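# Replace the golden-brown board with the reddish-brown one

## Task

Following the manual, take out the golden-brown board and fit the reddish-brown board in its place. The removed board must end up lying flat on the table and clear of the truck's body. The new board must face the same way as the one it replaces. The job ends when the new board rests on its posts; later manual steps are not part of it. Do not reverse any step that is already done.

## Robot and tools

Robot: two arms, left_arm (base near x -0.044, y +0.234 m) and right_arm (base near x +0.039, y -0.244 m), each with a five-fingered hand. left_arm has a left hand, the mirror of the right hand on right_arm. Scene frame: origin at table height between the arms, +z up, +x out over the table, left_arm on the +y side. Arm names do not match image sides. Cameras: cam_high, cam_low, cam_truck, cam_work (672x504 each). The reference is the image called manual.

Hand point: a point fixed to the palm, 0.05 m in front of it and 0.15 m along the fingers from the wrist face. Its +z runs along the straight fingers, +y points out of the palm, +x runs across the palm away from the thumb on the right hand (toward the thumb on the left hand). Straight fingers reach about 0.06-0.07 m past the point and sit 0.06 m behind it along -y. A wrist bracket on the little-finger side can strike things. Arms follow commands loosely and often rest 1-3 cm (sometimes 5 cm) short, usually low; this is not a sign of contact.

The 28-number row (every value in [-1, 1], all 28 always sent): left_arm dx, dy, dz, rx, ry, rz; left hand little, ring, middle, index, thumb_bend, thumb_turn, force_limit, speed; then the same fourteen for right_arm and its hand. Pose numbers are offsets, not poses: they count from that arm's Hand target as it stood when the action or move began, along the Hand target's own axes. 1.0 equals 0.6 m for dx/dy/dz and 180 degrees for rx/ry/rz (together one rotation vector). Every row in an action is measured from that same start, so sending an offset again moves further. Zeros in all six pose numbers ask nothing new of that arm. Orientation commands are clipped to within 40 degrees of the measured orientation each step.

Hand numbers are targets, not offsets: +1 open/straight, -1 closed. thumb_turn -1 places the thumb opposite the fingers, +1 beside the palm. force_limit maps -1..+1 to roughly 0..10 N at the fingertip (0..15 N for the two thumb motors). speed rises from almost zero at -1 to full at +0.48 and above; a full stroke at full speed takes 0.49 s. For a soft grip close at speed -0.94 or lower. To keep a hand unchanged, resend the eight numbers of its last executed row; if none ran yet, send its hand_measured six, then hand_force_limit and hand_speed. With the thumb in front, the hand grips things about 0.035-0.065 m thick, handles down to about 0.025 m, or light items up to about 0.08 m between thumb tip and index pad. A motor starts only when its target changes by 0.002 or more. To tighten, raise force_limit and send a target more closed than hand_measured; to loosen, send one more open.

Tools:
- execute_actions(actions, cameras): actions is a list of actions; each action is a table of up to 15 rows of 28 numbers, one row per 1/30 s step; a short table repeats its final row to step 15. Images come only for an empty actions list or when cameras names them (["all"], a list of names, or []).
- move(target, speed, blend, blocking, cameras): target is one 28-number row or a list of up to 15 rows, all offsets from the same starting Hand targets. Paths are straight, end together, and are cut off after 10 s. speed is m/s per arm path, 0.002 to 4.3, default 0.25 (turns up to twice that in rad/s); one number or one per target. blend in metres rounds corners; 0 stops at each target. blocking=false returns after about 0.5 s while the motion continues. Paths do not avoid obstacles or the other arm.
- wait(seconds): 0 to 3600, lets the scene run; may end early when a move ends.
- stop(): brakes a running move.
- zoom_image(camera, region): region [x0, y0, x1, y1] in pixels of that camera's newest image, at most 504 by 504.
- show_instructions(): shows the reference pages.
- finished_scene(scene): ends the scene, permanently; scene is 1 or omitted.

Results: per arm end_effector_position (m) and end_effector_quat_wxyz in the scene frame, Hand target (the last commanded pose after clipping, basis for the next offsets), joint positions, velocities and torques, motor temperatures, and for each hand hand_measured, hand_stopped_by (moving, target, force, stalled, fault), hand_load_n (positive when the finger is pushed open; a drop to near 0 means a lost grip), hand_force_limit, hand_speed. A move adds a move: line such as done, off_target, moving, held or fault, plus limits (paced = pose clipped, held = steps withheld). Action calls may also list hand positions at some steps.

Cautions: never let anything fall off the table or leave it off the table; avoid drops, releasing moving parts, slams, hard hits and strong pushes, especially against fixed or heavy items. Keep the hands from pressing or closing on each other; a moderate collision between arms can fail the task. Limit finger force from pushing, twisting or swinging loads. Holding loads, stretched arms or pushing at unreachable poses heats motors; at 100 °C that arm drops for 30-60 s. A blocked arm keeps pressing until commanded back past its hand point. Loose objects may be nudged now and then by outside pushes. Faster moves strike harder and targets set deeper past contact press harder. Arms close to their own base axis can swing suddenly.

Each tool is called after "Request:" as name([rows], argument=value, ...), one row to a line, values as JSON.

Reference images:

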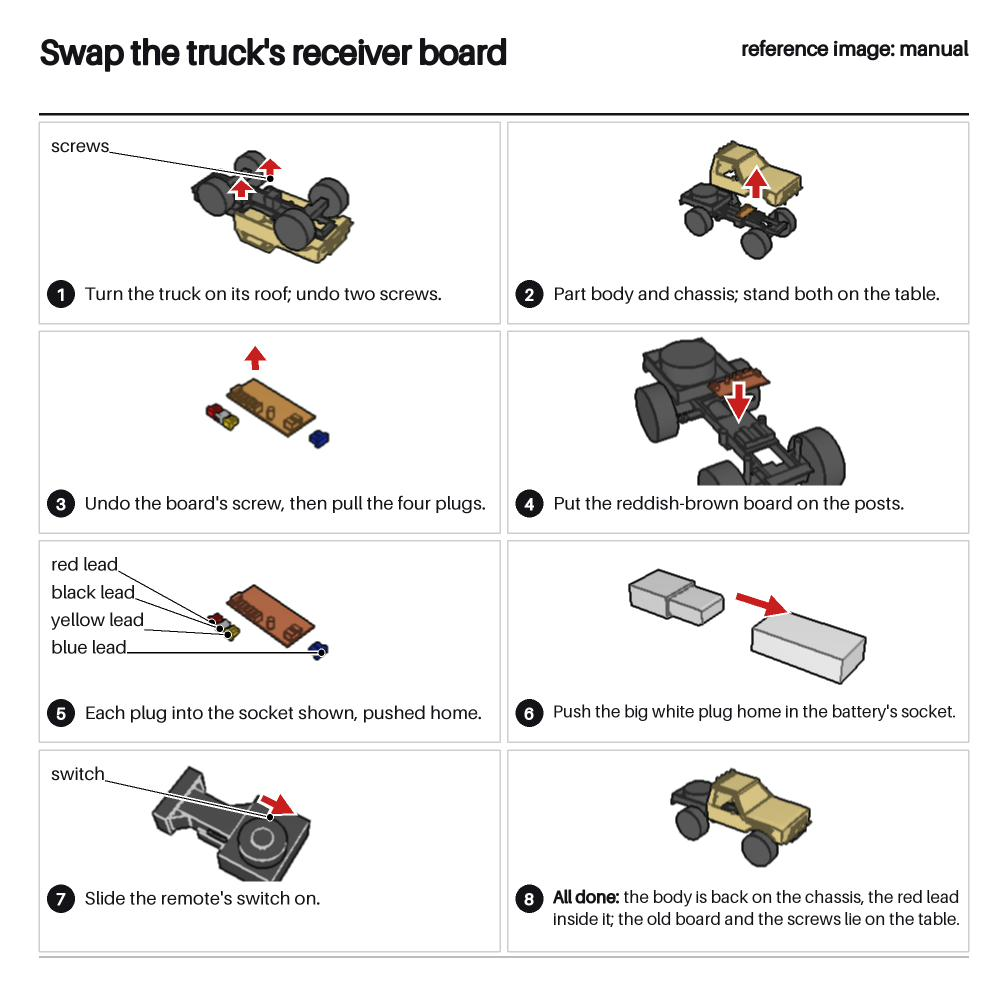

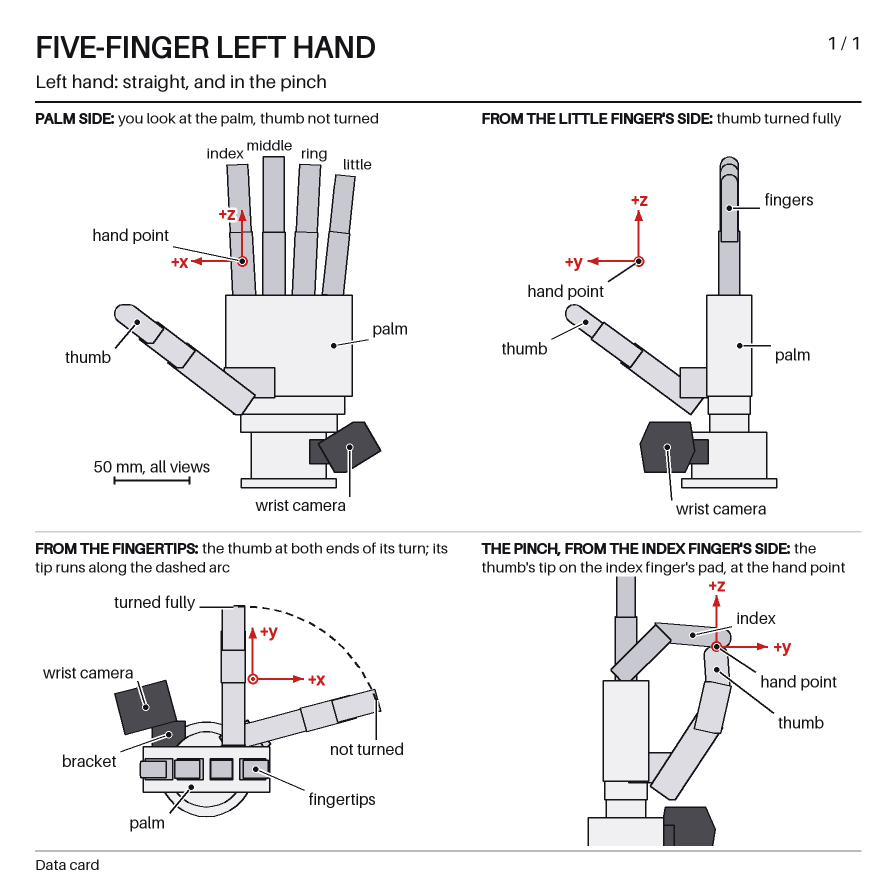

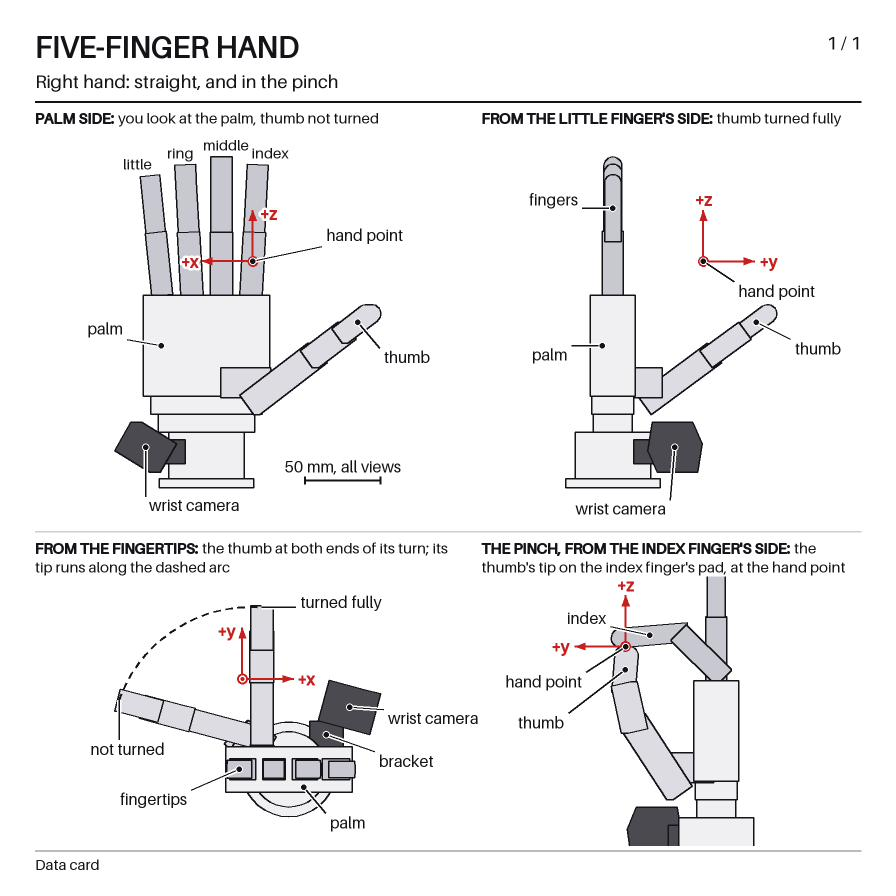

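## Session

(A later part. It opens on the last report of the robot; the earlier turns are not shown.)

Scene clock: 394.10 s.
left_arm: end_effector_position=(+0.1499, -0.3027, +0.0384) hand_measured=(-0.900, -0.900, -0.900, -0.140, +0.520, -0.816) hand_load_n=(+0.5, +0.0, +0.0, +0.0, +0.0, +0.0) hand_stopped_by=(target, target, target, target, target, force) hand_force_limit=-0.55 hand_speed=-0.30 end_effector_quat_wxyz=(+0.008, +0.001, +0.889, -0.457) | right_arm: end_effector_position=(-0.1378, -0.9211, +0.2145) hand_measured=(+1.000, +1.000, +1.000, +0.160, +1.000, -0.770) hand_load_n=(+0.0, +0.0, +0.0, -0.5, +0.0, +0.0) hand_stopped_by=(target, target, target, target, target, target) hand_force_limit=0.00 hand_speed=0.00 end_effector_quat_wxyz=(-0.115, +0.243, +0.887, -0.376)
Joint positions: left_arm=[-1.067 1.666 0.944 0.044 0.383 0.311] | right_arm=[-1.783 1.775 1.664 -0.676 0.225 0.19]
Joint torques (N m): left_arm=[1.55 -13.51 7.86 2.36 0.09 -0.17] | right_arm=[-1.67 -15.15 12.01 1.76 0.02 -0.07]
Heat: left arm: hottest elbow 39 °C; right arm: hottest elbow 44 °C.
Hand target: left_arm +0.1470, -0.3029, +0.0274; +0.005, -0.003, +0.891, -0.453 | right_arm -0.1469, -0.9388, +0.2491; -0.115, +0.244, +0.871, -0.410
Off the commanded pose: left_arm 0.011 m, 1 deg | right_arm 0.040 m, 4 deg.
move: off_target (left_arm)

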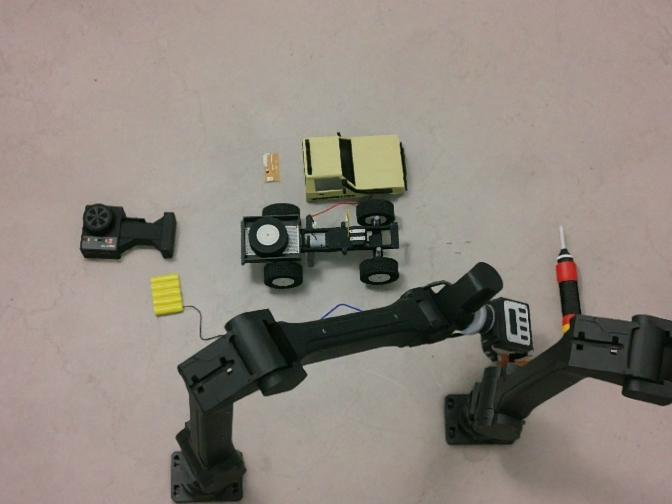

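Request:
move(target=[-0.00955,0.01658,-0.00452,0,0,0, -0.9,-0.9,-0.9,-0.18,0.46,-0.82,-0.55,-0.3, 0,0,0,0,0,0, 1,1,1,0.16,1,-0.77,0,0], cameras=["cam_work"], speed=0.05)

Request:
zoom_image(camera="cam_work", region=[480, 330, 540, 375])

Scene clock: 397.87 s.
left_arm: end_effector_position=(+0.1505, -0.2985, +0.0342) hand_measured=(-0.900, -0.900, -0.900, -0.180, +0.462, -0.816) hand_load_n=(+0.0, +0.0, +0.0, +0.5, +2.5, +0.5) hand_stopped_by=(target, target, target, target, target, force) hand_force_limit=-0.55 hand_speed=-0.30 end_effector_quat_wxyz=(+0.006, -0.001, +0.889, -0.458) | right_arm: end_effector_position=(-0.1378, -0.9211, +0.2145) hand_measured=(+1.000, +1.000, +1.000, +0.160, +1.000, -0.770) hand_load_n=(+0.0, +0.0, +0.0, +0.0, +0.0, +0.0) hand_stopped_by=(target, target, target, target, target, target) hand_force_limit=0.00 hand_speed=0.00 end_effector_quat_wxyz=(-0.115, +0.243, +0.887, -0.376)
Joint positions: left_arm=[-1.06 1.668 0.929 0.06 0.389 0.31] | right_arm=[-1.783 1.775 1.664 -0.676 0.225 0.19]
Joint torques (N m): left_arm=[2.2 -13.22 7.53 2.39 0.44 -0.06] | right_arm=[-1.14 -14.86 11.95 1.69 0.01 -0.1]
Heat: left arm: hottest elbow 39 °C; right arm: hottest elbow 44 °C.
Hand target: left_arm +0.1528, -0.2948, +0.0210; +0.005, -0.003, +0.891, -0.453 | right_arm -0.1469, -0.9388, +0.2491; -0.115, +0.244, +0.871, -0.410
Off the commanded pose: left_arm 0.014 m, 1 deg | right_arm 0.040 m, 4 deg.
move: off_target (left_arm)

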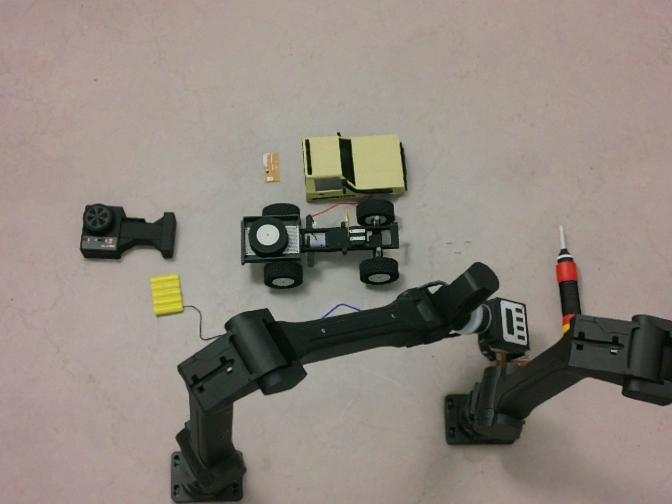

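Scaled by 8.400 from the camera's image (finer frame: 960x720).

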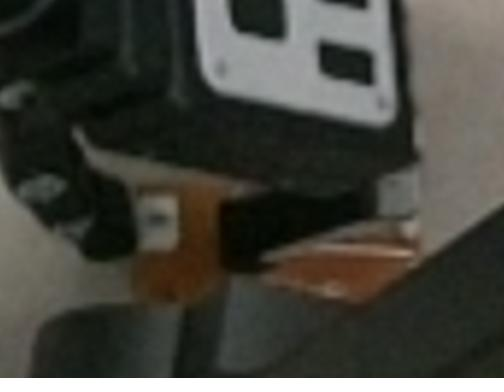

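Request:
zoom_image(camera="cam_work", region=[488, 345, 532, 375])

Scaled by 11.455 from the camera's image (finer frame: 960x720).

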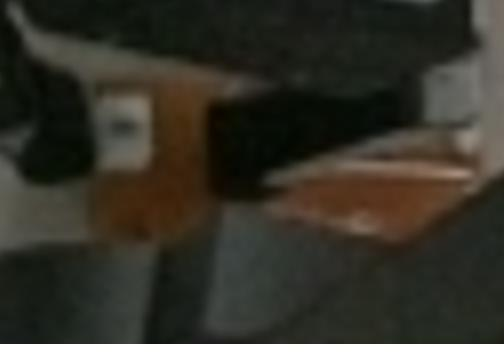

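Request:
move(target=[0,-0.04036,-0.02939,0,0,0, -0.9,-0.9,-0.9,-0.18,0.56,-0.82,-0.55,-0.3, 0,0,0,0,0,0, 1,1,1,0.16,1,-0.77,0,0], cameras=["cam_work"], speed=0.05)

Request:
zoom_image(camera="cam_work", region=[480, 330, 540, 375])

Scene clock: 401.53 s.
left_arm: end_effector_position=(+0.1469, -0.2918, +0.0449) hand_measured=(-0.900, -0.900, -0.900, -0.180, +0.560, -0.816) hand_load_n=(+0.0, +0.0, +0.0, +0.0, +0.5, +0.0) hand_stopped_by=(target, target, target, target, target, force) hand_force_limit=-0.55 hand_speed=-0.30 end_effector_quat_wxyz=(+0.003, -0.002, +0.892, -0.451) | right_arm: end_effector_position=(-0.1378, -0.9211, +0.2145) hand_measured=(+1.000, +1.000, +1.000, +0.160, +1.000, -0.770) hand_load_n=(+0.0, -0.5, +0.0, +0.0, +0.0, +0.0) hand_stopped_by=(target, target, target, target, target, target) hand_force_limit=0.00 hand_speed=0.00 end_effector_quat_wxyz=(-0.115, +0.243, +0.887, -0.376)
Joint positions: left_arm=[-1.06 1.633 0.929 0.009 0.389 0.31] | right_arm=[-1.783 1.775 1.664 -0.676 0.225 0.19]
Joint torques (N m): left_arm=[2.26 -14.62 10.06 0.94 0.45 -0.08] | right_arm=[-1.79 -15.27 11.89 1.81 -0.01 -0.09]
Heat: left arm: hottest elbow 39 °C; right arm: hottest elbow 44 °C.
Hand target: left_arm +0.1526, -0.2948, +0.0509; +0.005, -0.003, +0.891, -0.453 | right_arm -0.1469, -0.9388, +0.2491; -0.115, +0.244, +0.871, -0.410
Off the commanded pose: left_arm 0.009 m, 0 deg | right_arm 0.040 m, 4 deg.
move: done

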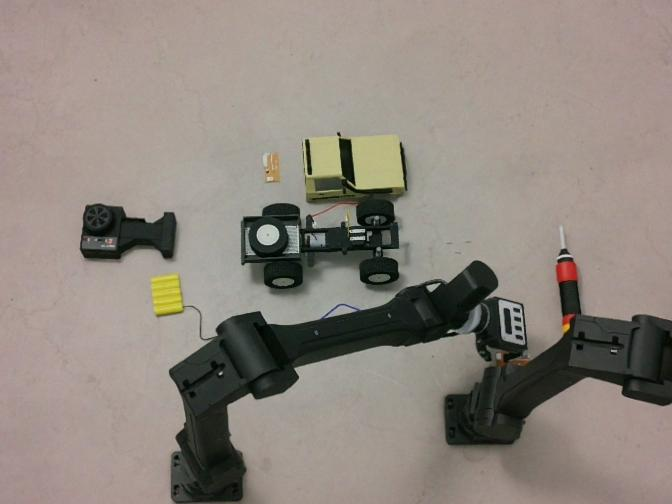

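Scaled by 8.400 from the camera's image (finer frame: 960x720).

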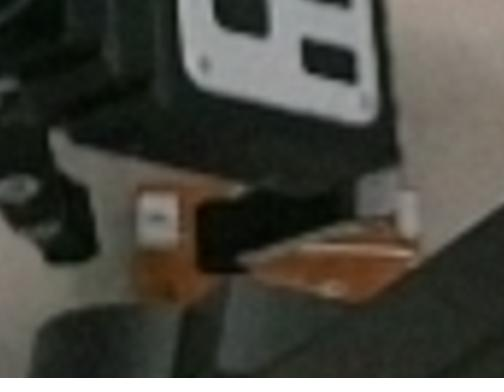

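Request:
move([
  [-0.0003,-0.04037,-0.02939,0,0,0, -0.9,-0.9,-0.9,-0.18,0.56,-0.82,-0.55,-0.3, 0,0,0,0,0,0, 1,1,1,0.16,1,-0.77,0,0],
  [-0.01593,-0.05178,-0.0136,0.0001,0.01704,0.01241, -0.9,-0.9,-0.9,0.44,0.76,-0.75,-0.55,-0.3, 0,0,0,0,0,0, 1,1,1,0.16,1,-0.77,0,0],
  [-0.01545,0.01133,0.03233,0.0001,0.01704,0.01241, -0.9,-0.9,-0.9,0.44,0.76,-0.75,-0.55,-0.3, 0,0,0,0,0,0, 1,1,1,0.16,1,-0.77,0,0],
], blend=[0.01,0,0], cameras=["cam_work"], speed=0.08)

Request:
zoom_image(camera="cam_work", region=[480, 330, 540, 375])

Scene clock: 407.50 s.
left_arm: end_effector_position=(+0.1594, -0.3085, +0.0457) hand_measured=(-0.900, -0.900, -0.900, +0.440, +0.760, -0.750) hand_load_n=(+0.0, +0.0, +0.0, +0.0, +0.0, +0.0) hand_stopped_by=(target, target, target, target, target, target) hand_force_limit=-0.55 hand_speed=-0.30 end_effector_quat_wxyz=(-0.010, +0.026, +0.890, -0.456) | right_arm: end_effector_position=(-0.1378, -0.9211, +0.2145) hand_measured=(+1.000, +1.000, +1.000, +0.160, +1.000, -0.770) hand_load_n=(+0.0, +0.0, +0.0, +0.0, +0.0, +0.0) hand_stopped_by=(target, target, target, target, target, target) hand_force_limit=0.00 hand_speed=0.00 end_effector_quat_wxyz=(-0.115, +0.243, +0.887, -0.376)
Joint positions: left_arm=[-1.041 1.688 1.004 -0.023 0.453 0.365] | right_arm=[-1.783 1.775 1.664 -0.676 0.225 0.19]
Joint torques (N m): left_arm=[2.26 -13.92 8.01 2.28 0.46 -0.03] | right_arm=[-1.08 -14.97 11.73 2.1 0.07 -0.07]
Heat: left arm: hottest elbow 38 °C; right arm: hottest elbow 44 °C.
Hand target: left_arm +0.1621, -0.3065, +0.0342; -0.010, +0.027, +0.891, -0.453 | right_arm -0.1469, -0.9388, +0.2491; -0.115, +0.244, +0.871, -0.410
Off the commanded pose: left_arm 0.012 m, 0 deg | right_arm 0.040 m, 4 deg.
move: off_target (left_arm); target 2's new numbers were sent with left_arm's hand 0.015 m and 1 deg from that target

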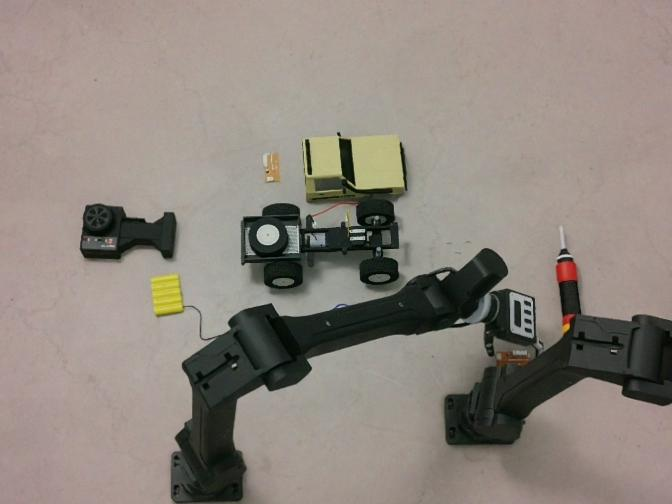

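Scaled by 8.400 from the camera's image (finer frame: 960x720).

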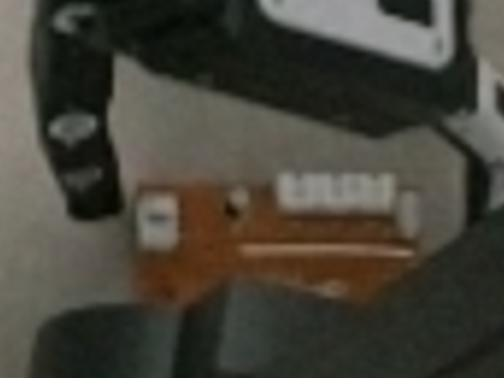

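Request:
move(target=[0.0002,0.02153,0.01567,0,0,0, -0.9,-0.9,-0.9,0.44,0.76,-0.75,-0.55,-0.3, 0,0,0,0,0,0, 1,1,1,0.16,1,-0.77,0,0], cameras=["cam_work"], speed=0.04)

Request:
zoom_image(camera="cam_work", region=[480, 330, 540, 375])

Scene clock: 409.03 s.
left_arm: end_effector_position=(+0.1602, -0.3105, +0.0331) hand_measured=(-0.900, -0.900, -0.900, +0.440, +0.760, -0.750) hand_load_n=(+0.5, +0.0, +0.0, +0.0, +0.0, +0.0) hand_stopped_by=(target, target, target, target, target, target) hand_force_limit=-0.55 hand_speed=-0.30 end_effector_quat_wxyz=(-0.009, +0.027, +0.888, -0.459) | right_arm: end_effector_position=(-0.1378, -0.9211, +0.2145) hand_measured=(+1.000, +1.000, +1.000, +0.160, +1.000, -0.770) hand_load_n=(+0.0, +0.0, +0.0, +0.0, +0.0, +0.0) hand_stopped_by=(target, target, target, target, target, target) hand_force_limit=0.00 hand_speed=0.00 end_effector_quat_wxyz=(-0.115, +0.243, +0.887, -0.376)
Joint positions: left_arm=[-1.041 1.714 0.993 0.022 0.455 0.365] | right_arm=[-1.783 1.775 1.664 -0.676 0.225 0.19]
Joint torques (N m): left_arm=[1.96 -13.57 7.57 2.25 0.41 -0.02] | right_arm=[-0.79 -15.15 12.04 1.88 -0.02 -0.12]
Heat: left arm: hottest elbow 38 °C; right arm: hottest elbow 44 °C.
Hand target: left_arm +0.1619, -0.3064, +0.0181; -0.011, +0.027, +0.891, -0.453 | right_arm -0.1469, -0.9388, +0.2491; -0.115, +0.244, +0.871, -0.410
Off the commanded pose: left_arm 0.016 m, 1 deg | right_arm 0.040 m, 4 deg.
move: off_target (left_arm)

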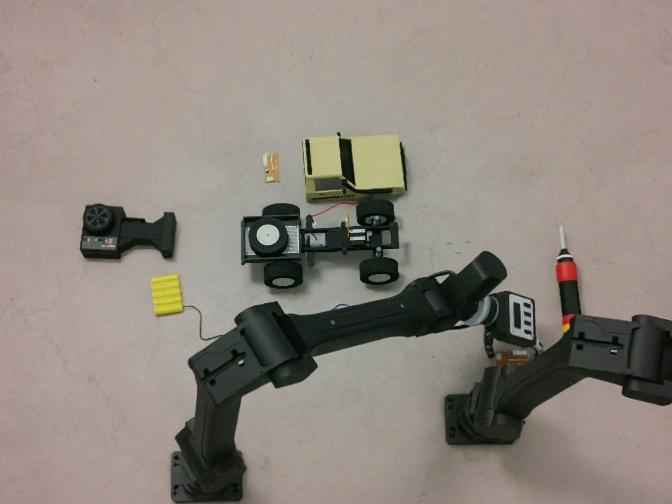

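Scaled by 8.400 from the camera's image (finer frame: 960x720).

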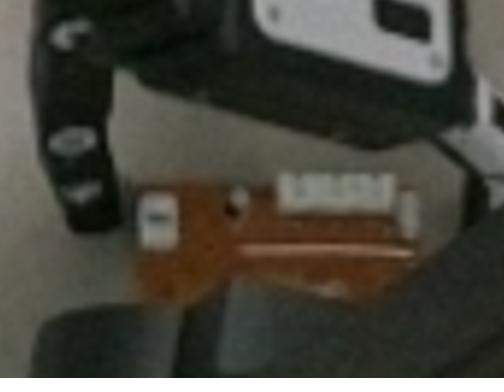

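Request:
move([
  [0.01413,-0.03093,-0.01428,0,0,0, -0.9,-0.9,-0.9,0.44,0.76,-0.75,-0.55,-0.3, 0,0,0,0,0,0, 1,1,1,0.16,1,-0.77,0,0],
  [0.0143,-0.004,0.00535,0,0,0, -0.9,-0.9,-0.9,0.44,0.76,-0.75,-0.55,-0.3, 0,0,0,0,0,0, 1,1,1,0.16,1,-0.77,0,0],
], cameras=["cam_work"], speed=0.05)

Request:
zoom_image(camera="cam_work", region=[480, 330, 540, 375])

Scene clock: 411.67 s.
left_arm: end_effector_position=(+0.1581, -0.3111, +0.0330) hand_measured=(-0.900, -0.900, -0.900, +0.440, +0.760, -0.750) hand_load_n=(+0.0, +0.0, +0.0, +0.0, +0.0, +0.0) hand_stopped_by=(target, target, target, target, target, target) hand_force_limit=-0.55 hand_speed=-0.30 end_effector_quat_wxyz=(-0.006, +0.029, +0.888, -0.460) | right_arm: end_effector_position=(-0.1378, -0.9211, +0.2145) hand_measured=(+1.000, +1.000, +1.000, +0.160, +1.000, -0.770) hand_load_n=(+0.0, +0.0, +0.0, +0.0, +0.0, +0.0) hand_stopped_by=(target, target, target, target, target, target) hand_force_limit=0.00 hand_speed=0.00 end_effector_quat_wxyz=(-0.115, +0.243, +0.887, -0.376)
Joint positions: left_arm=[-1.047 1.711 0.989 0.028 0.447 0.365] | right_arm=[-1.783 1.775 1.664 -0.676 0.225 0.19]
Joint torques (N m): left_arm=[1.32 -13.51 7.5 2.28 0.15 -0.14] | right_arm=[-1.2 -14.74 11.73 1.8 0.01 -0.09]
Heat: left arm: hottest elbow 38 °C; right arm: hottest elbow 44 °C.
Hand target: left_arm +0.1530, -0.3099, +0.0180; -0.011, +0.027, +0.891, -0.453 | right_arm -0.1469, -0.9388, +0.2491; -0.115, +0.244, +0.871, -0.410
Off the commanded pose: left_arm 0.016 m, 1 deg | right_arm 0.040 m, 4 deg.
move: off_target (left_arm)

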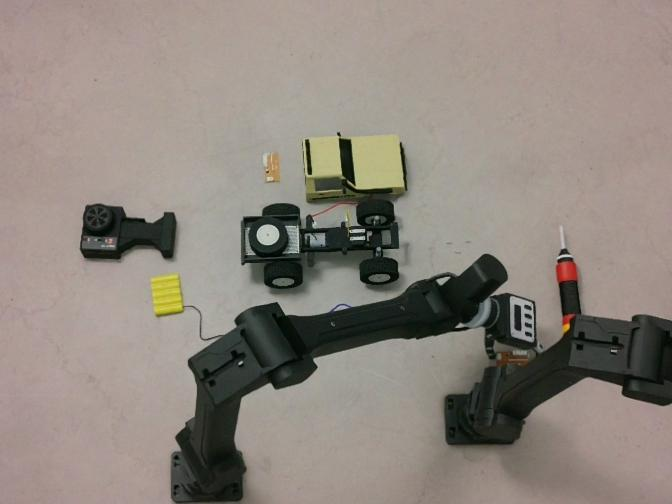

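Scaled by 8.400 from the camera's image (finer frame: 960x720).

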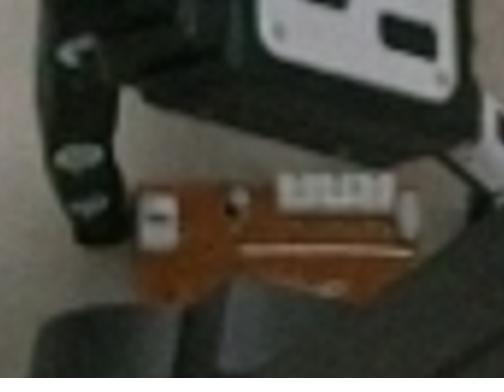

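Request:
move(target=[0,0,0,0,0,0, -0.9,-0.9,-0.9,0.44,0.7,-0.75,-0.55,-0.9, 0,0,0,0,0,0, 1,1,1,0.16,1,-0.77,0,0], cameras=["cam_work"])

Request:
move(target=[0,0,0,0,0,0, -0.9,-0.9,-0.9,0.05,0.7,-0.75,-0.55,-0.94, 0,0,0,0,0,0, 1,1,1,0.16,1,-0.77,0,0], cameras=["cam_work"])

Request:
zoom_image(camera="cam_work", region=[480, 330, 540, 375])

Scene clock: 412.70 s.
left_arm: end_effector_position=(+0.1581, -0.3111, +0.0330) hand_measured=(-0.900, -0.900, -0.900, +0.440, +0.700, -0.750) hand_load_n=(+0.0, +0.0, +0.0, +0.0, +0.0, +0.0) hand_stopped_by=(target, target, target, target, target, target) hand_force_limit=-0.55 hand_speed=-0.90 end_effector_quat_wxyz=(-0.006, +0.029, +0.888, -0.460) | right_arm: end_effector_position=(-0.1378, -0.9211, +0.2145) hand_measured=(+1.000, +1.000, +1.000, +0.160, +1.000, -0.770) hand_load_n=(+0.0, +0.0, +0.0, +0.0, +0.0, +0.0) hand_stopped_by=(target, target, target, target, target, target) hand_force_limit=0.00 hand_speed=0.00 end_effector_quat_wxyz=(-0.115, +0.243, +0.887, -0.376)
Joint positions: left_arm=[-1.047 1.711 0.989 0.028 0.447 0.365] | right_arm=[-1.783 1.775 1.664 -0.676 0.225 0.19]
Joint torques (N m): left_arm=[1.32 -13.92 7.53 2.29 0.14 -0.14] | right_arm=[-1.61 -14.62 11.93 1.74 0.05 -0.08]
Heat: left arm: hottest elbow 38 °C; right arm: hottest elbow 44 °C.
Hand target: left_arm +0.1530, -0.3099, +0.0180; -0.011, +0.027, +0.891, -0.453 | right_arm -0.1469, -0.9388, +0.2491; -0.115, +0.244, +0.871, -0.410
Off the commanded pose: left_arm 0.016 m, 1 deg | right_arm 0.040 m, 4 deg.
move: done

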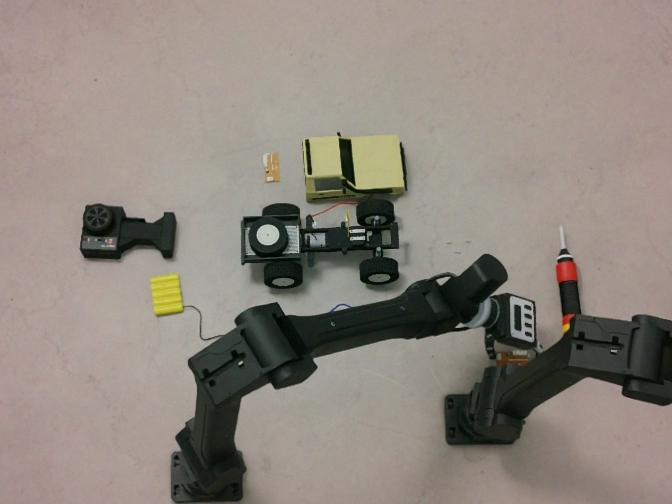

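Scene clock: 414.23 s.
left_arm: end_effector_position=(+0.1585, -0.3118, +0.0336) hand_measured=(-0.900, -0.900, -0.900, +0.226, +0.700, -0.750) hand_load_n=(+0.0, +0.5, +0.0, +2.5, +2.0, +0.0) hand_stopped_by=(target, target, target, force, target, target) hand_force_limit=-0.55 hand_speed=-0.94 end_effector_quat_wxyz=(-0.005, +0.029, +0.887, -0.461) | right_arm: end_effector_position=(-0.1378, -0.9211, +0.2145) hand_measured=(+1.000, +1.000, +1.000, +0.160, +1.000, -0.770) hand_load_n=(+0.0, +0.0, +0.0, +0.0, +0.0, +0.0) hand_stopped_by=(target, target, target, target, target, target) hand_force_limit=0.00 hand_speed=0.00 end_effector_quat_wxyz=(-0.115, +0.243, +0.887, -0.376)
Joint positions: left_arm=[-1.047 1.711 0.989 0.032 0.447 0.365] | right_arm=[-1.783 1.775 1.664 -0.676 0.225 0.19]
Joint torques (N m): left_arm=[1.38 -13.86 7.49 2.13 0.13 -0.14] | right_arm=[-1.44 -14.97 11.74 1.74 0.03 -0.08]
Heat: left arm: hottest elbow 38 °C; right arm: hottest elbow 44 °C.
Hand target: left_arm +0.1531, -0.3099, +0.0181; -0.011, +0.027, +0.891, -0.453 | right_arm -0.1469, -0.9388, +0.2491; -0.115, +0.244, +0.871, -0.410
Off the commanded pose: left_arm 0.017 m, 1 deg | right_arm 0.040 m, 4 deg.
move: done

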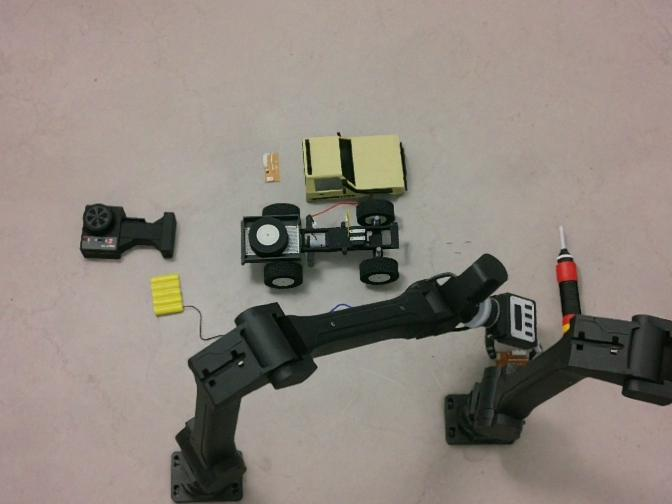

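Scaled by 8.400 from the camera's image (finer frame: 960x720).

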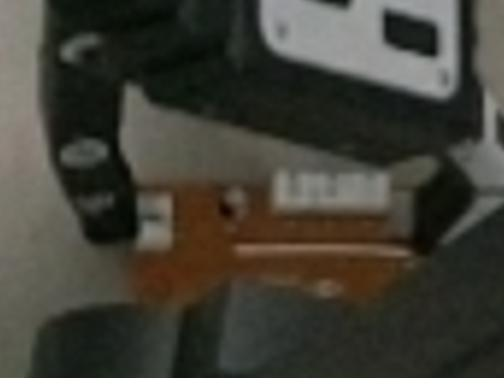

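Request:
move(target=[-0.01818,-0.08625,-0.03713,0.0083,0,0, -0.9,-0.9,-0.9,0.05,0.7,-0.75,-0.55,-0.94, 0,0,0,0,0,0, 1,1,1,0.16,1,-0.77,0,0], cameras=["cam_work"], speed=0.04)

Request:
zoom_image(camera="cam_work", region=[480, 330, 540, 375])

Scene clock: 416.67 s.
left_arm: end_effector_position=(+0.1558, -0.3099, +0.0555) hand_measured=(-0.900, -0.900, -0.900, +0.226, +0.700, -0.750) hand_load_n=(+0.0, +0.5, +0.5, +2.0, +2.5, +0.0) hand_stopped_by=(target, target, target, force, target, target) hand_force_limit=-0.55 hand_speed=-0.94 end_effector_quat_wxyz=(-0.014, +0.027, +0.891, -0.454) | right_arm: end_effector_position=(-0.1378, -0.9211, +0.2145) hand_measured=(+1.000, +1.000, +1.000, +0.160, +1.000, -0.770) hand_load_n=(+0.0, +0.0, +0.0, -0.5, +0.0, +0.0) hand_stopped_by=(target, target, target, target, target, target) hand_force_limit=0.00 hand_speed=0.00 end_effector_quat_wxyz=(-0.115, +0.243, +0.887, -0.376)
Joint positions: left_arm=[-1.047 1.673 1.018 -0.059 0.454 0.363] | right_arm=[-1.783 1.775 1.664 -0.676 0.225 0.19]
Joint torques (N m): left_arm=[1.85 -15.56 12.16 0.92 0.48 -0.18] | right_arm=[-1.49 -15.33 11.93 1.65 -0.01 -0.07]
Heat: left arm: hottest elbow 38 °C; right arm: hottest elbow 44 °C.
Hand target: left_arm +0.1630, -0.3229, +0.0730; -0.011, +0.027, +0.885, -0.465 | right_arm -0.1469, -0.9388, +0.2491; -0.115, +0.244, +0.871, -0.410
Off the commanded pose: left_arm 0.023 m, 1 deg | right_arm 0.040 m, 4 deg.
move: off_target (left_arm)

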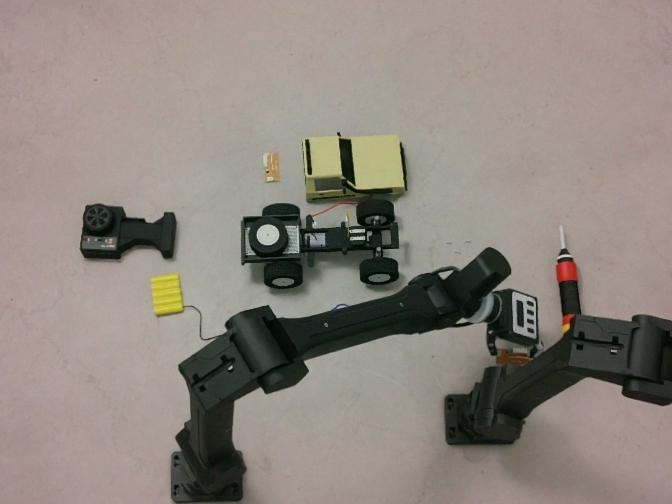

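Scaled by 8.400 from the camera's image (finer frame: 960x720).

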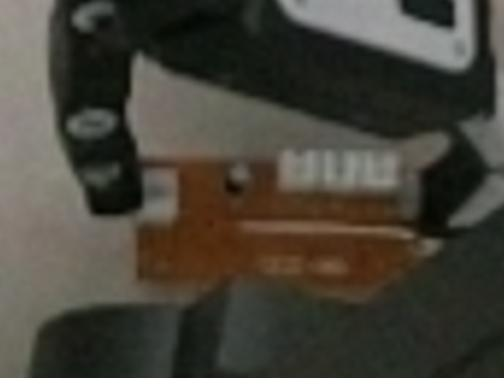

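Request:
move([
  [-0.02512,-0.08632,-0.07138,0,0,0, -0.9,-0.9,-0.9,0.05,0.7,-0.75,-0.55,-0.94, 0,0,0,0,0,0, 1,1,1,0.16,1,-0.77,0,0],
  [-0.15117,-0.1071,-0.3339,-0.0018,-0.1689,-0.1186, -0.9,-0.9,-0.9,0.05,0.7,-0.75,-0.55,-0.94, 0,0,0,0,0,0, 1,1,1,0.16,1,-0.77,0,0],
  [-0.31732,0.07248,-0.65177,-0.0045,-0.4222,-0.2965, -0.9,-0.9,-0.9,0.05,0.7,-0.75,-0.55,-0.94, 0,0,0,0,0,0, 1,1,1,0.16,1,-0.77,0,0],
], blend=[0.03,0.05,0], cameras=["cam_work", "cam_truck"], speed=0.14)

Scene clock: 425.93 s.
left_arm: end_effector_position=(+0.3699, +0.0101, +0.2544) hand_measured=(-0.900, -0.900, -0.900, +0.226, +0.700, -0.750) hand_load_n=(+0.0, +0.5, +0.0, +2.0, +2.5, +0.0) hand_stopped_by=(target, target, target, force, target, target) hand_force_limit=-0.55 hand_speed=-0.94 end_effector_quat_wxyz=(-0.323, +0.621, -0.636, +0.326) | right_arm: end_effector_position=(-0.1378, -0.9211, +0.2145) hand_measured=(+1.000, +1.000, +1.000, +0.160, +1.000, -0.770) hand_load_n=(+0.0, +0.0, +0.0, +0.0, +0.0, +0.0) hand_stopped_by=(target, target, target, target, target, target) hand_force_limit=0.00 hand_speed=0.00 end_effector_quat_wxyz=(-0.115, +0.243, +0.887, -0.376)
Joint positions: left_arm=[-0.57 1.103 1.013 -0.609 -0.452 -0.344] | right_arm=[-1.783 1.775 1.664 -0.676 0.225 0.19]
Joint torques (N m): left_arm=[2.14 -8.47 12.11 0.92 -0.35 -0.2] | right_arm=[-1.96 -15.38 11.78 1.77 -0.02 -0.06]
Heat: left arm: hottest elbow 39 °C; right arm: hottest elbow 44 °C.
Hand target: left_arm +0.3719, +0.0122, +0.2604; -0.324, +0.626, -0.630, +0.326 | right_arm -0.1469, -0.9388, +0.2491; -0.115, +0.244, +0.871, -0.410
Off the commanded pose: left_arm 0.007 m, 1 deg | right_arm 0.040 m, 4 deg.
move: done
Images, in order (width x height): cam_truck 672x504, cam_work 672x504.

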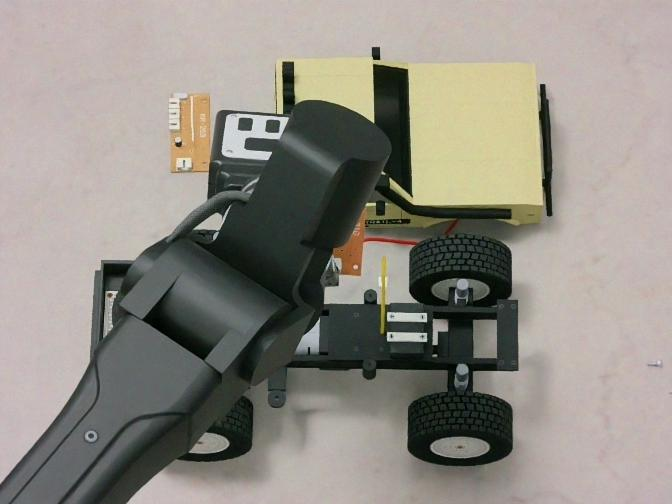

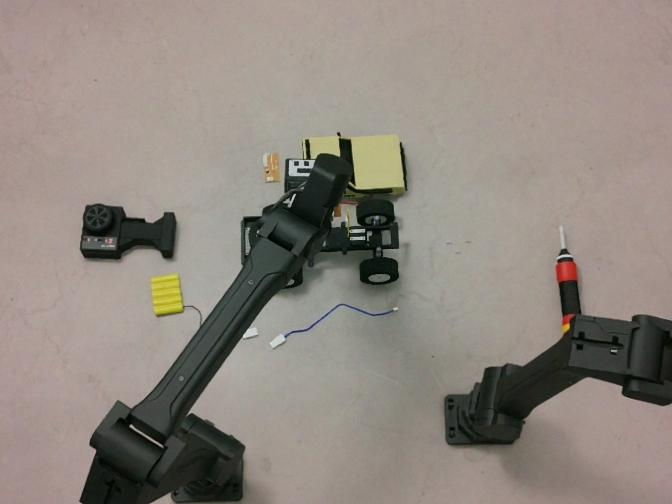

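Request:
zoom_image(camera="cam_truck", region=[300, 180, 420, 300])

Scaled by 4.200 from the camera's image (finer frame: 960x720).

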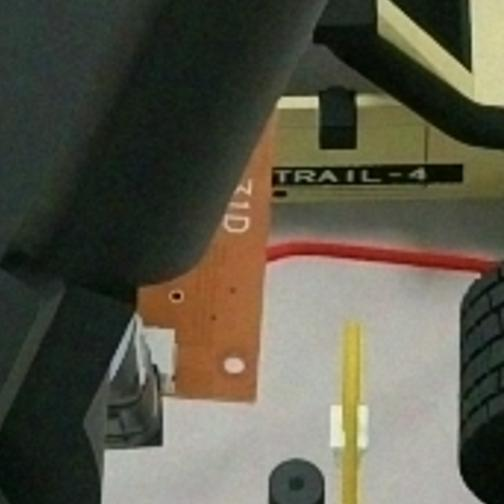

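Request:
move(target=[0.01863,0.18887,0.14112,0,-0.0127,-0.00898, -0.9,-0.9,-0.9,0.05,0.7,-0.75,-0.55,-0.94, 0,0,0,0,0,0, 1,1,1,0.16,1,-0.77,0,0], cameras=["cam_truck"], speed=0.08)

Request:
zoom_image(camera="cam_truck", region=[300, 250, 420, 400])

Scene clock: 431.93 s.
left_arm: end_effector_position=(+0.3764, +0.0045, +0.1254) hand_measured=(-0.900, -0.900, -0.900, +0.226, +0.700, -0.750) hand_load_n=(+0.0, +0.0, +0.0, +2.0, +2.5, +0.0) hand_stopped_by=(target, target, target, force, target, target) hand_force_limit=-0.55 hand_speed=-0.94 end_effector_quat_wxyz=(-0.333, +0.640, -0.616, +0.317) | right_arm: end_effector_position=(-0.1378, -0.9211, +0.2145) hand_measured=(+1.000, +1.000, +1.000, +0.160, +1.000, -0.770) hand_load_n=(+0.0, +0.0, +0.0, +0.0, +0.0, +0.0) hand_stopped_by=(target, target, target, target, target, target) hand_force_limit=0.00 hand_speed=0.00 end_effector_quat_wxyz=(-0.115, +0.243, +0.887, -0.376)
Joint positions: left_arm=[-0.594 1.243 0.77 -0.253 -0.516 -0.407] | right_arm=[-1.783 1.775 1.664 -0.676 0.225 0.19]
Joint torques (N m): left_arm=[0.91 -8.35 9.03 2.22 -0.41 -0.19] | right_arm=[-0.97 -15.38 11.85 1.88 0.03 -0.1]
Heat: left arm: hottest elbow 39 °C; right arm: hottest elbow 45 °C.
Hand target: left_arm +0.3755, +0.0010, +0.1190; -0.332, +0.641, -0.615, +0.318 | right_arm -0.1469, -0.9388, +0.2491; -0.115, +0.244, +0.871, -0.410
Off the commanded pose: left_arm 0.007 m, 0 deg | right_arm 0.040 m, 4 deg.
move: done

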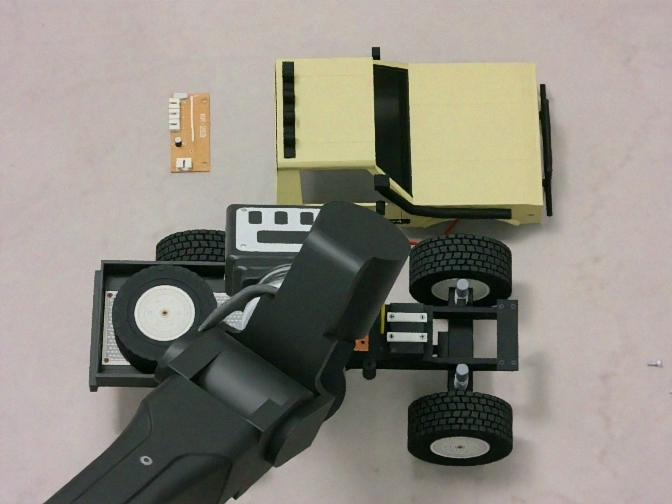

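Scaled by 3.360 from the camera's image (finer frame: 960x720).

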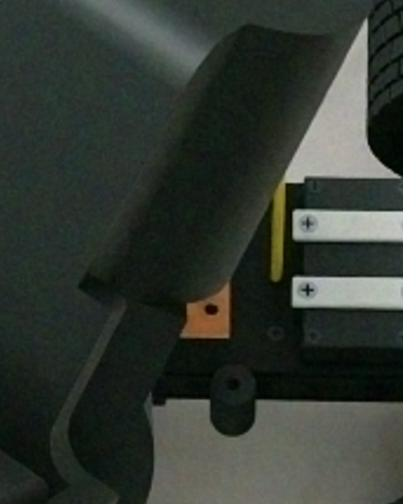

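Request:
move(target=[0.00808,0.02995,0.0079,0,0,0, -0.9,-0.9,-0.9,0.05,0.7,-0.75,-0.55,-0.94, 0,0,0,0,0,0, 1,1,1,0.16,1,-0.77,0,0], cameras=["cam_truck"], speed=0.05)

Request:
zoom_image(camera="cam_truck", region=[300, 270, 400, 390])

Scene clock: 433.70 s.
left_arm: end_effector_position=(+0.3704, -0.0013, +0.1091) hand_measured=(-0.900, -0.900, -0.900, +0.226, +0.700, -0.750) hand_load_n=(+0.0, +0.0, +0.5, +2.5, +2.5, +0.0) hand_stopped_by=(target, target, target, force, target, target) hand_force_limit=-0.55 hand_speed=-0.94 end_effector_quat_wxyz=(-0.333, +0.640, -0.615, +0.318) | right_arm: end_effector_position=(-0.1378, -0.9211, +0.2145) hand_measured=(+1.000, +1.000, +1.000, +0.160, +1.000, -0.770) hand_load_n=(+0.0, +0.0, +0.0, +0.5, +0.0, +0.0) hand_stopped_by=(target, target, target, target, target, target) hand_force_limit=0.00 hand_speed=0.00 end_effector_quat_wxyz=(-0.115, +0.243, +0.887, -0.376)
Joint positions: left_arm=[-0.616 1.264 0.739 -0.207 -0.532 -0.424] | right_arm=[-1.783 1.775 1.664 -0.676 0.225 0.19]
Joint torques (N m): left_arm=[1.03 -8.29 8.68 2.26 -0.44 -0.18] | right_arm=[-1.44 -15.38 11.92 1.7 -0.02 -0.05]
Heat: left arm: hottest elbow 39 °C; right arm: hottest elbow 45 °C.
Hand target: left_arm +0.3692, -0.0041, +0.1016; -0.332, +0.641, -0.615, +0.318 | right_arm -0.1469, -0.9388, +0.2491; -0.115, +0.244, +0.871, -0.410
Off the commanded pose: left_arm 0.008 m, 0 deg | right_arm 0.040 m, 4 deg.
move: done

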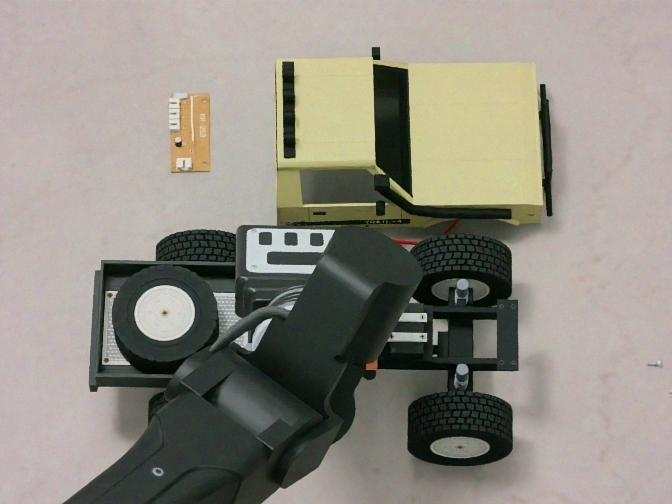

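Scaled by 4.200 from the camera's image (finer frame: 960x720).

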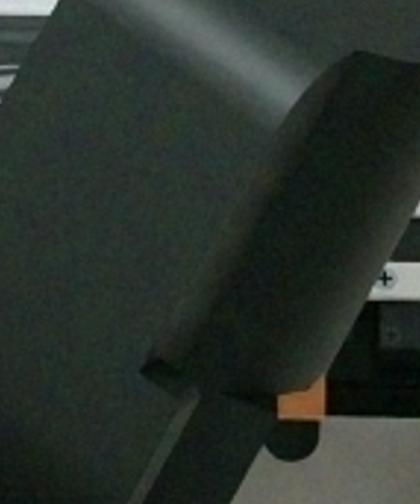

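Request:
execute_actions(actions=[], cameras=["all"])

Scene clock: 434.70 s.
left_arm: end_effector_position=(+0.3704, -0.0013, +0.1091) hand_measured=(-0.900, -0.900, -0.900, +0.226, +0.700, -0.750) hand_load_n=(+0.0, +0.0, +0.0, +2.0, +2.5, +0.0) hand_stopped_by=(target, target, target, force, target, target) hand_force_limit=-0.55 hand_speed=-0.94 end_effector_quat_wxyz=(-0.333, +0.640, -0.615, +0.318) | right_arm: end_effector_position=(-0.1378, -0.9211, +0.2145) hand_measured=(+1.000, +1.000, +1.000, +0.160, +1.000, -0.770) hand_load_n=(+0.0, +0.0, +0.0, +0.0, +0.0, +0.0) hand_stopped_by=(target, target, target, target, target, target) hand_force_limit=0.00 hand_speed=0.00 end_effector_quat_wxyz=(-0.115, +0.243, +0.887, -0.376)
Joint positions: left_arm=[-0.616 1.264 0.739 -0.207 -0.532 -0.425] | right_arm=[-1.783 1.775 1.664 -0.676 0.225 0.19]
Joint velocities: within noise
Joint torques (N m): left_arm=[1.14 -8.23 8.73 2.22 -0.42 -0.18] | right_arm=[-2.14 -14.68 12.08 1.63 0.02 -0.11]
Motor temperatures (°C): left_arm=[28 34 39 28 34 33] | right_arm=[31 35 45 32 29 28]
Heat: left arm: hottest elbow 39 °C; right arm: hottest elbow 45 °C.
Hand target: left_arm +0.3692, -0.0041, +0.1016; -0.332, +0.641, -0.615, +0.318 | right_arm -0.1469, -0.9388, +0.2491; -0.115, +0.244, +0.871, -0.410
Off the commanded pose: left_arm 0.008 m, 0 deg | right_arm 0.040 m, 4 deg.

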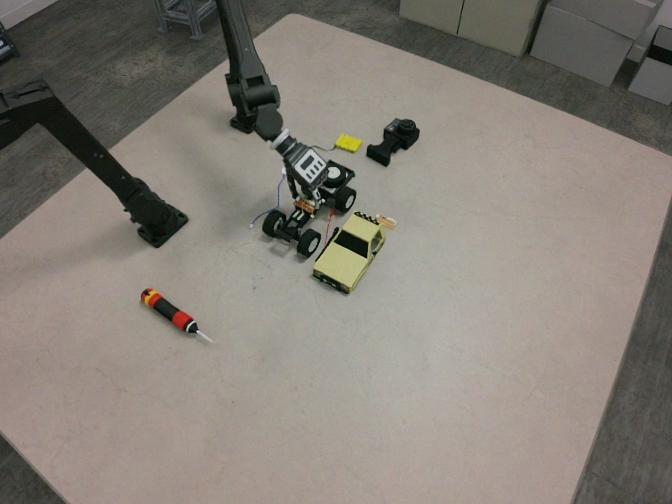

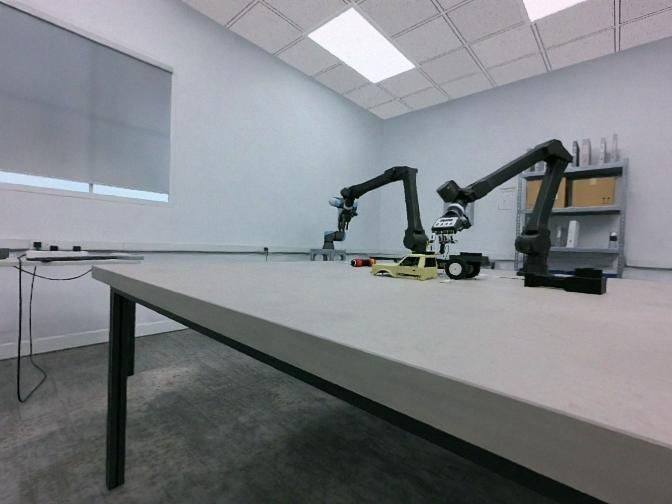

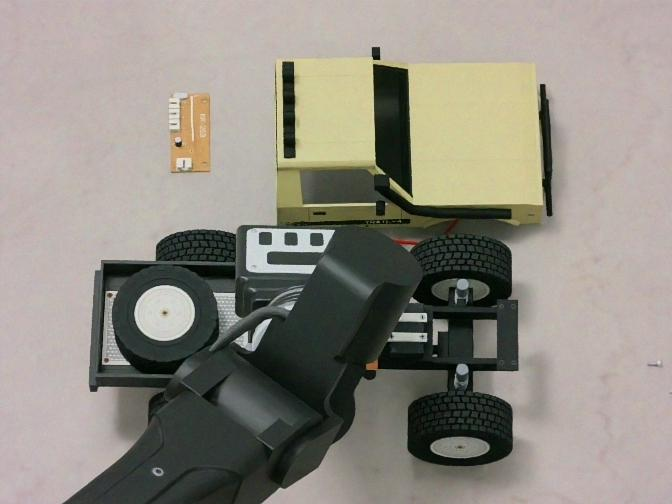

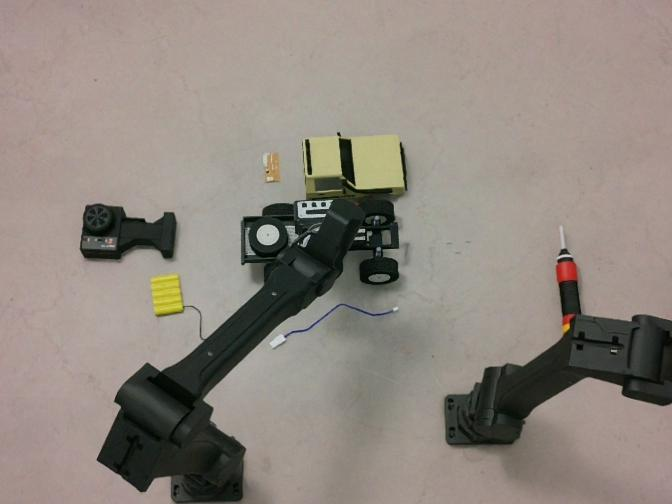

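Request:
zoom_image(camera="cam_truck", region=[300, 270, 460, 390])

Request:
zoom_image(camera="cam_high", region=[270, 170, 350, 230])

Request:
zoom_image(camera="cam_low", region=[410, 220, 510, 295])

Scaled by 3.150 from the camera's image (finer frame: 960x720).

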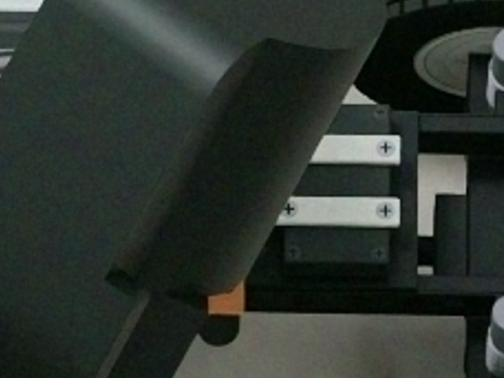

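Scaled by 6.300 from the camera's image (finer frame: 960x720).

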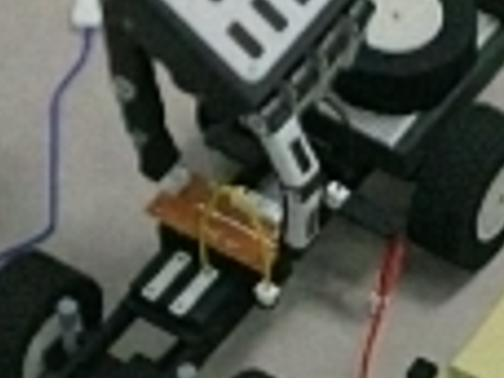

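Scaled by 5.040 from the camera's image (finer frame: 960x720).

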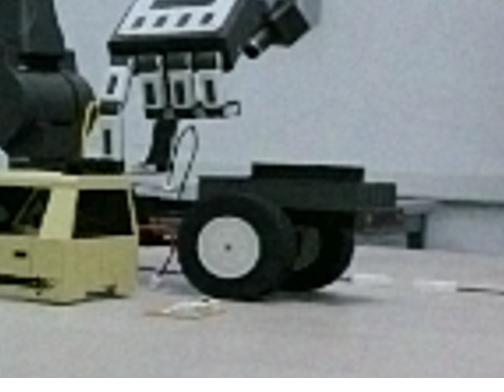

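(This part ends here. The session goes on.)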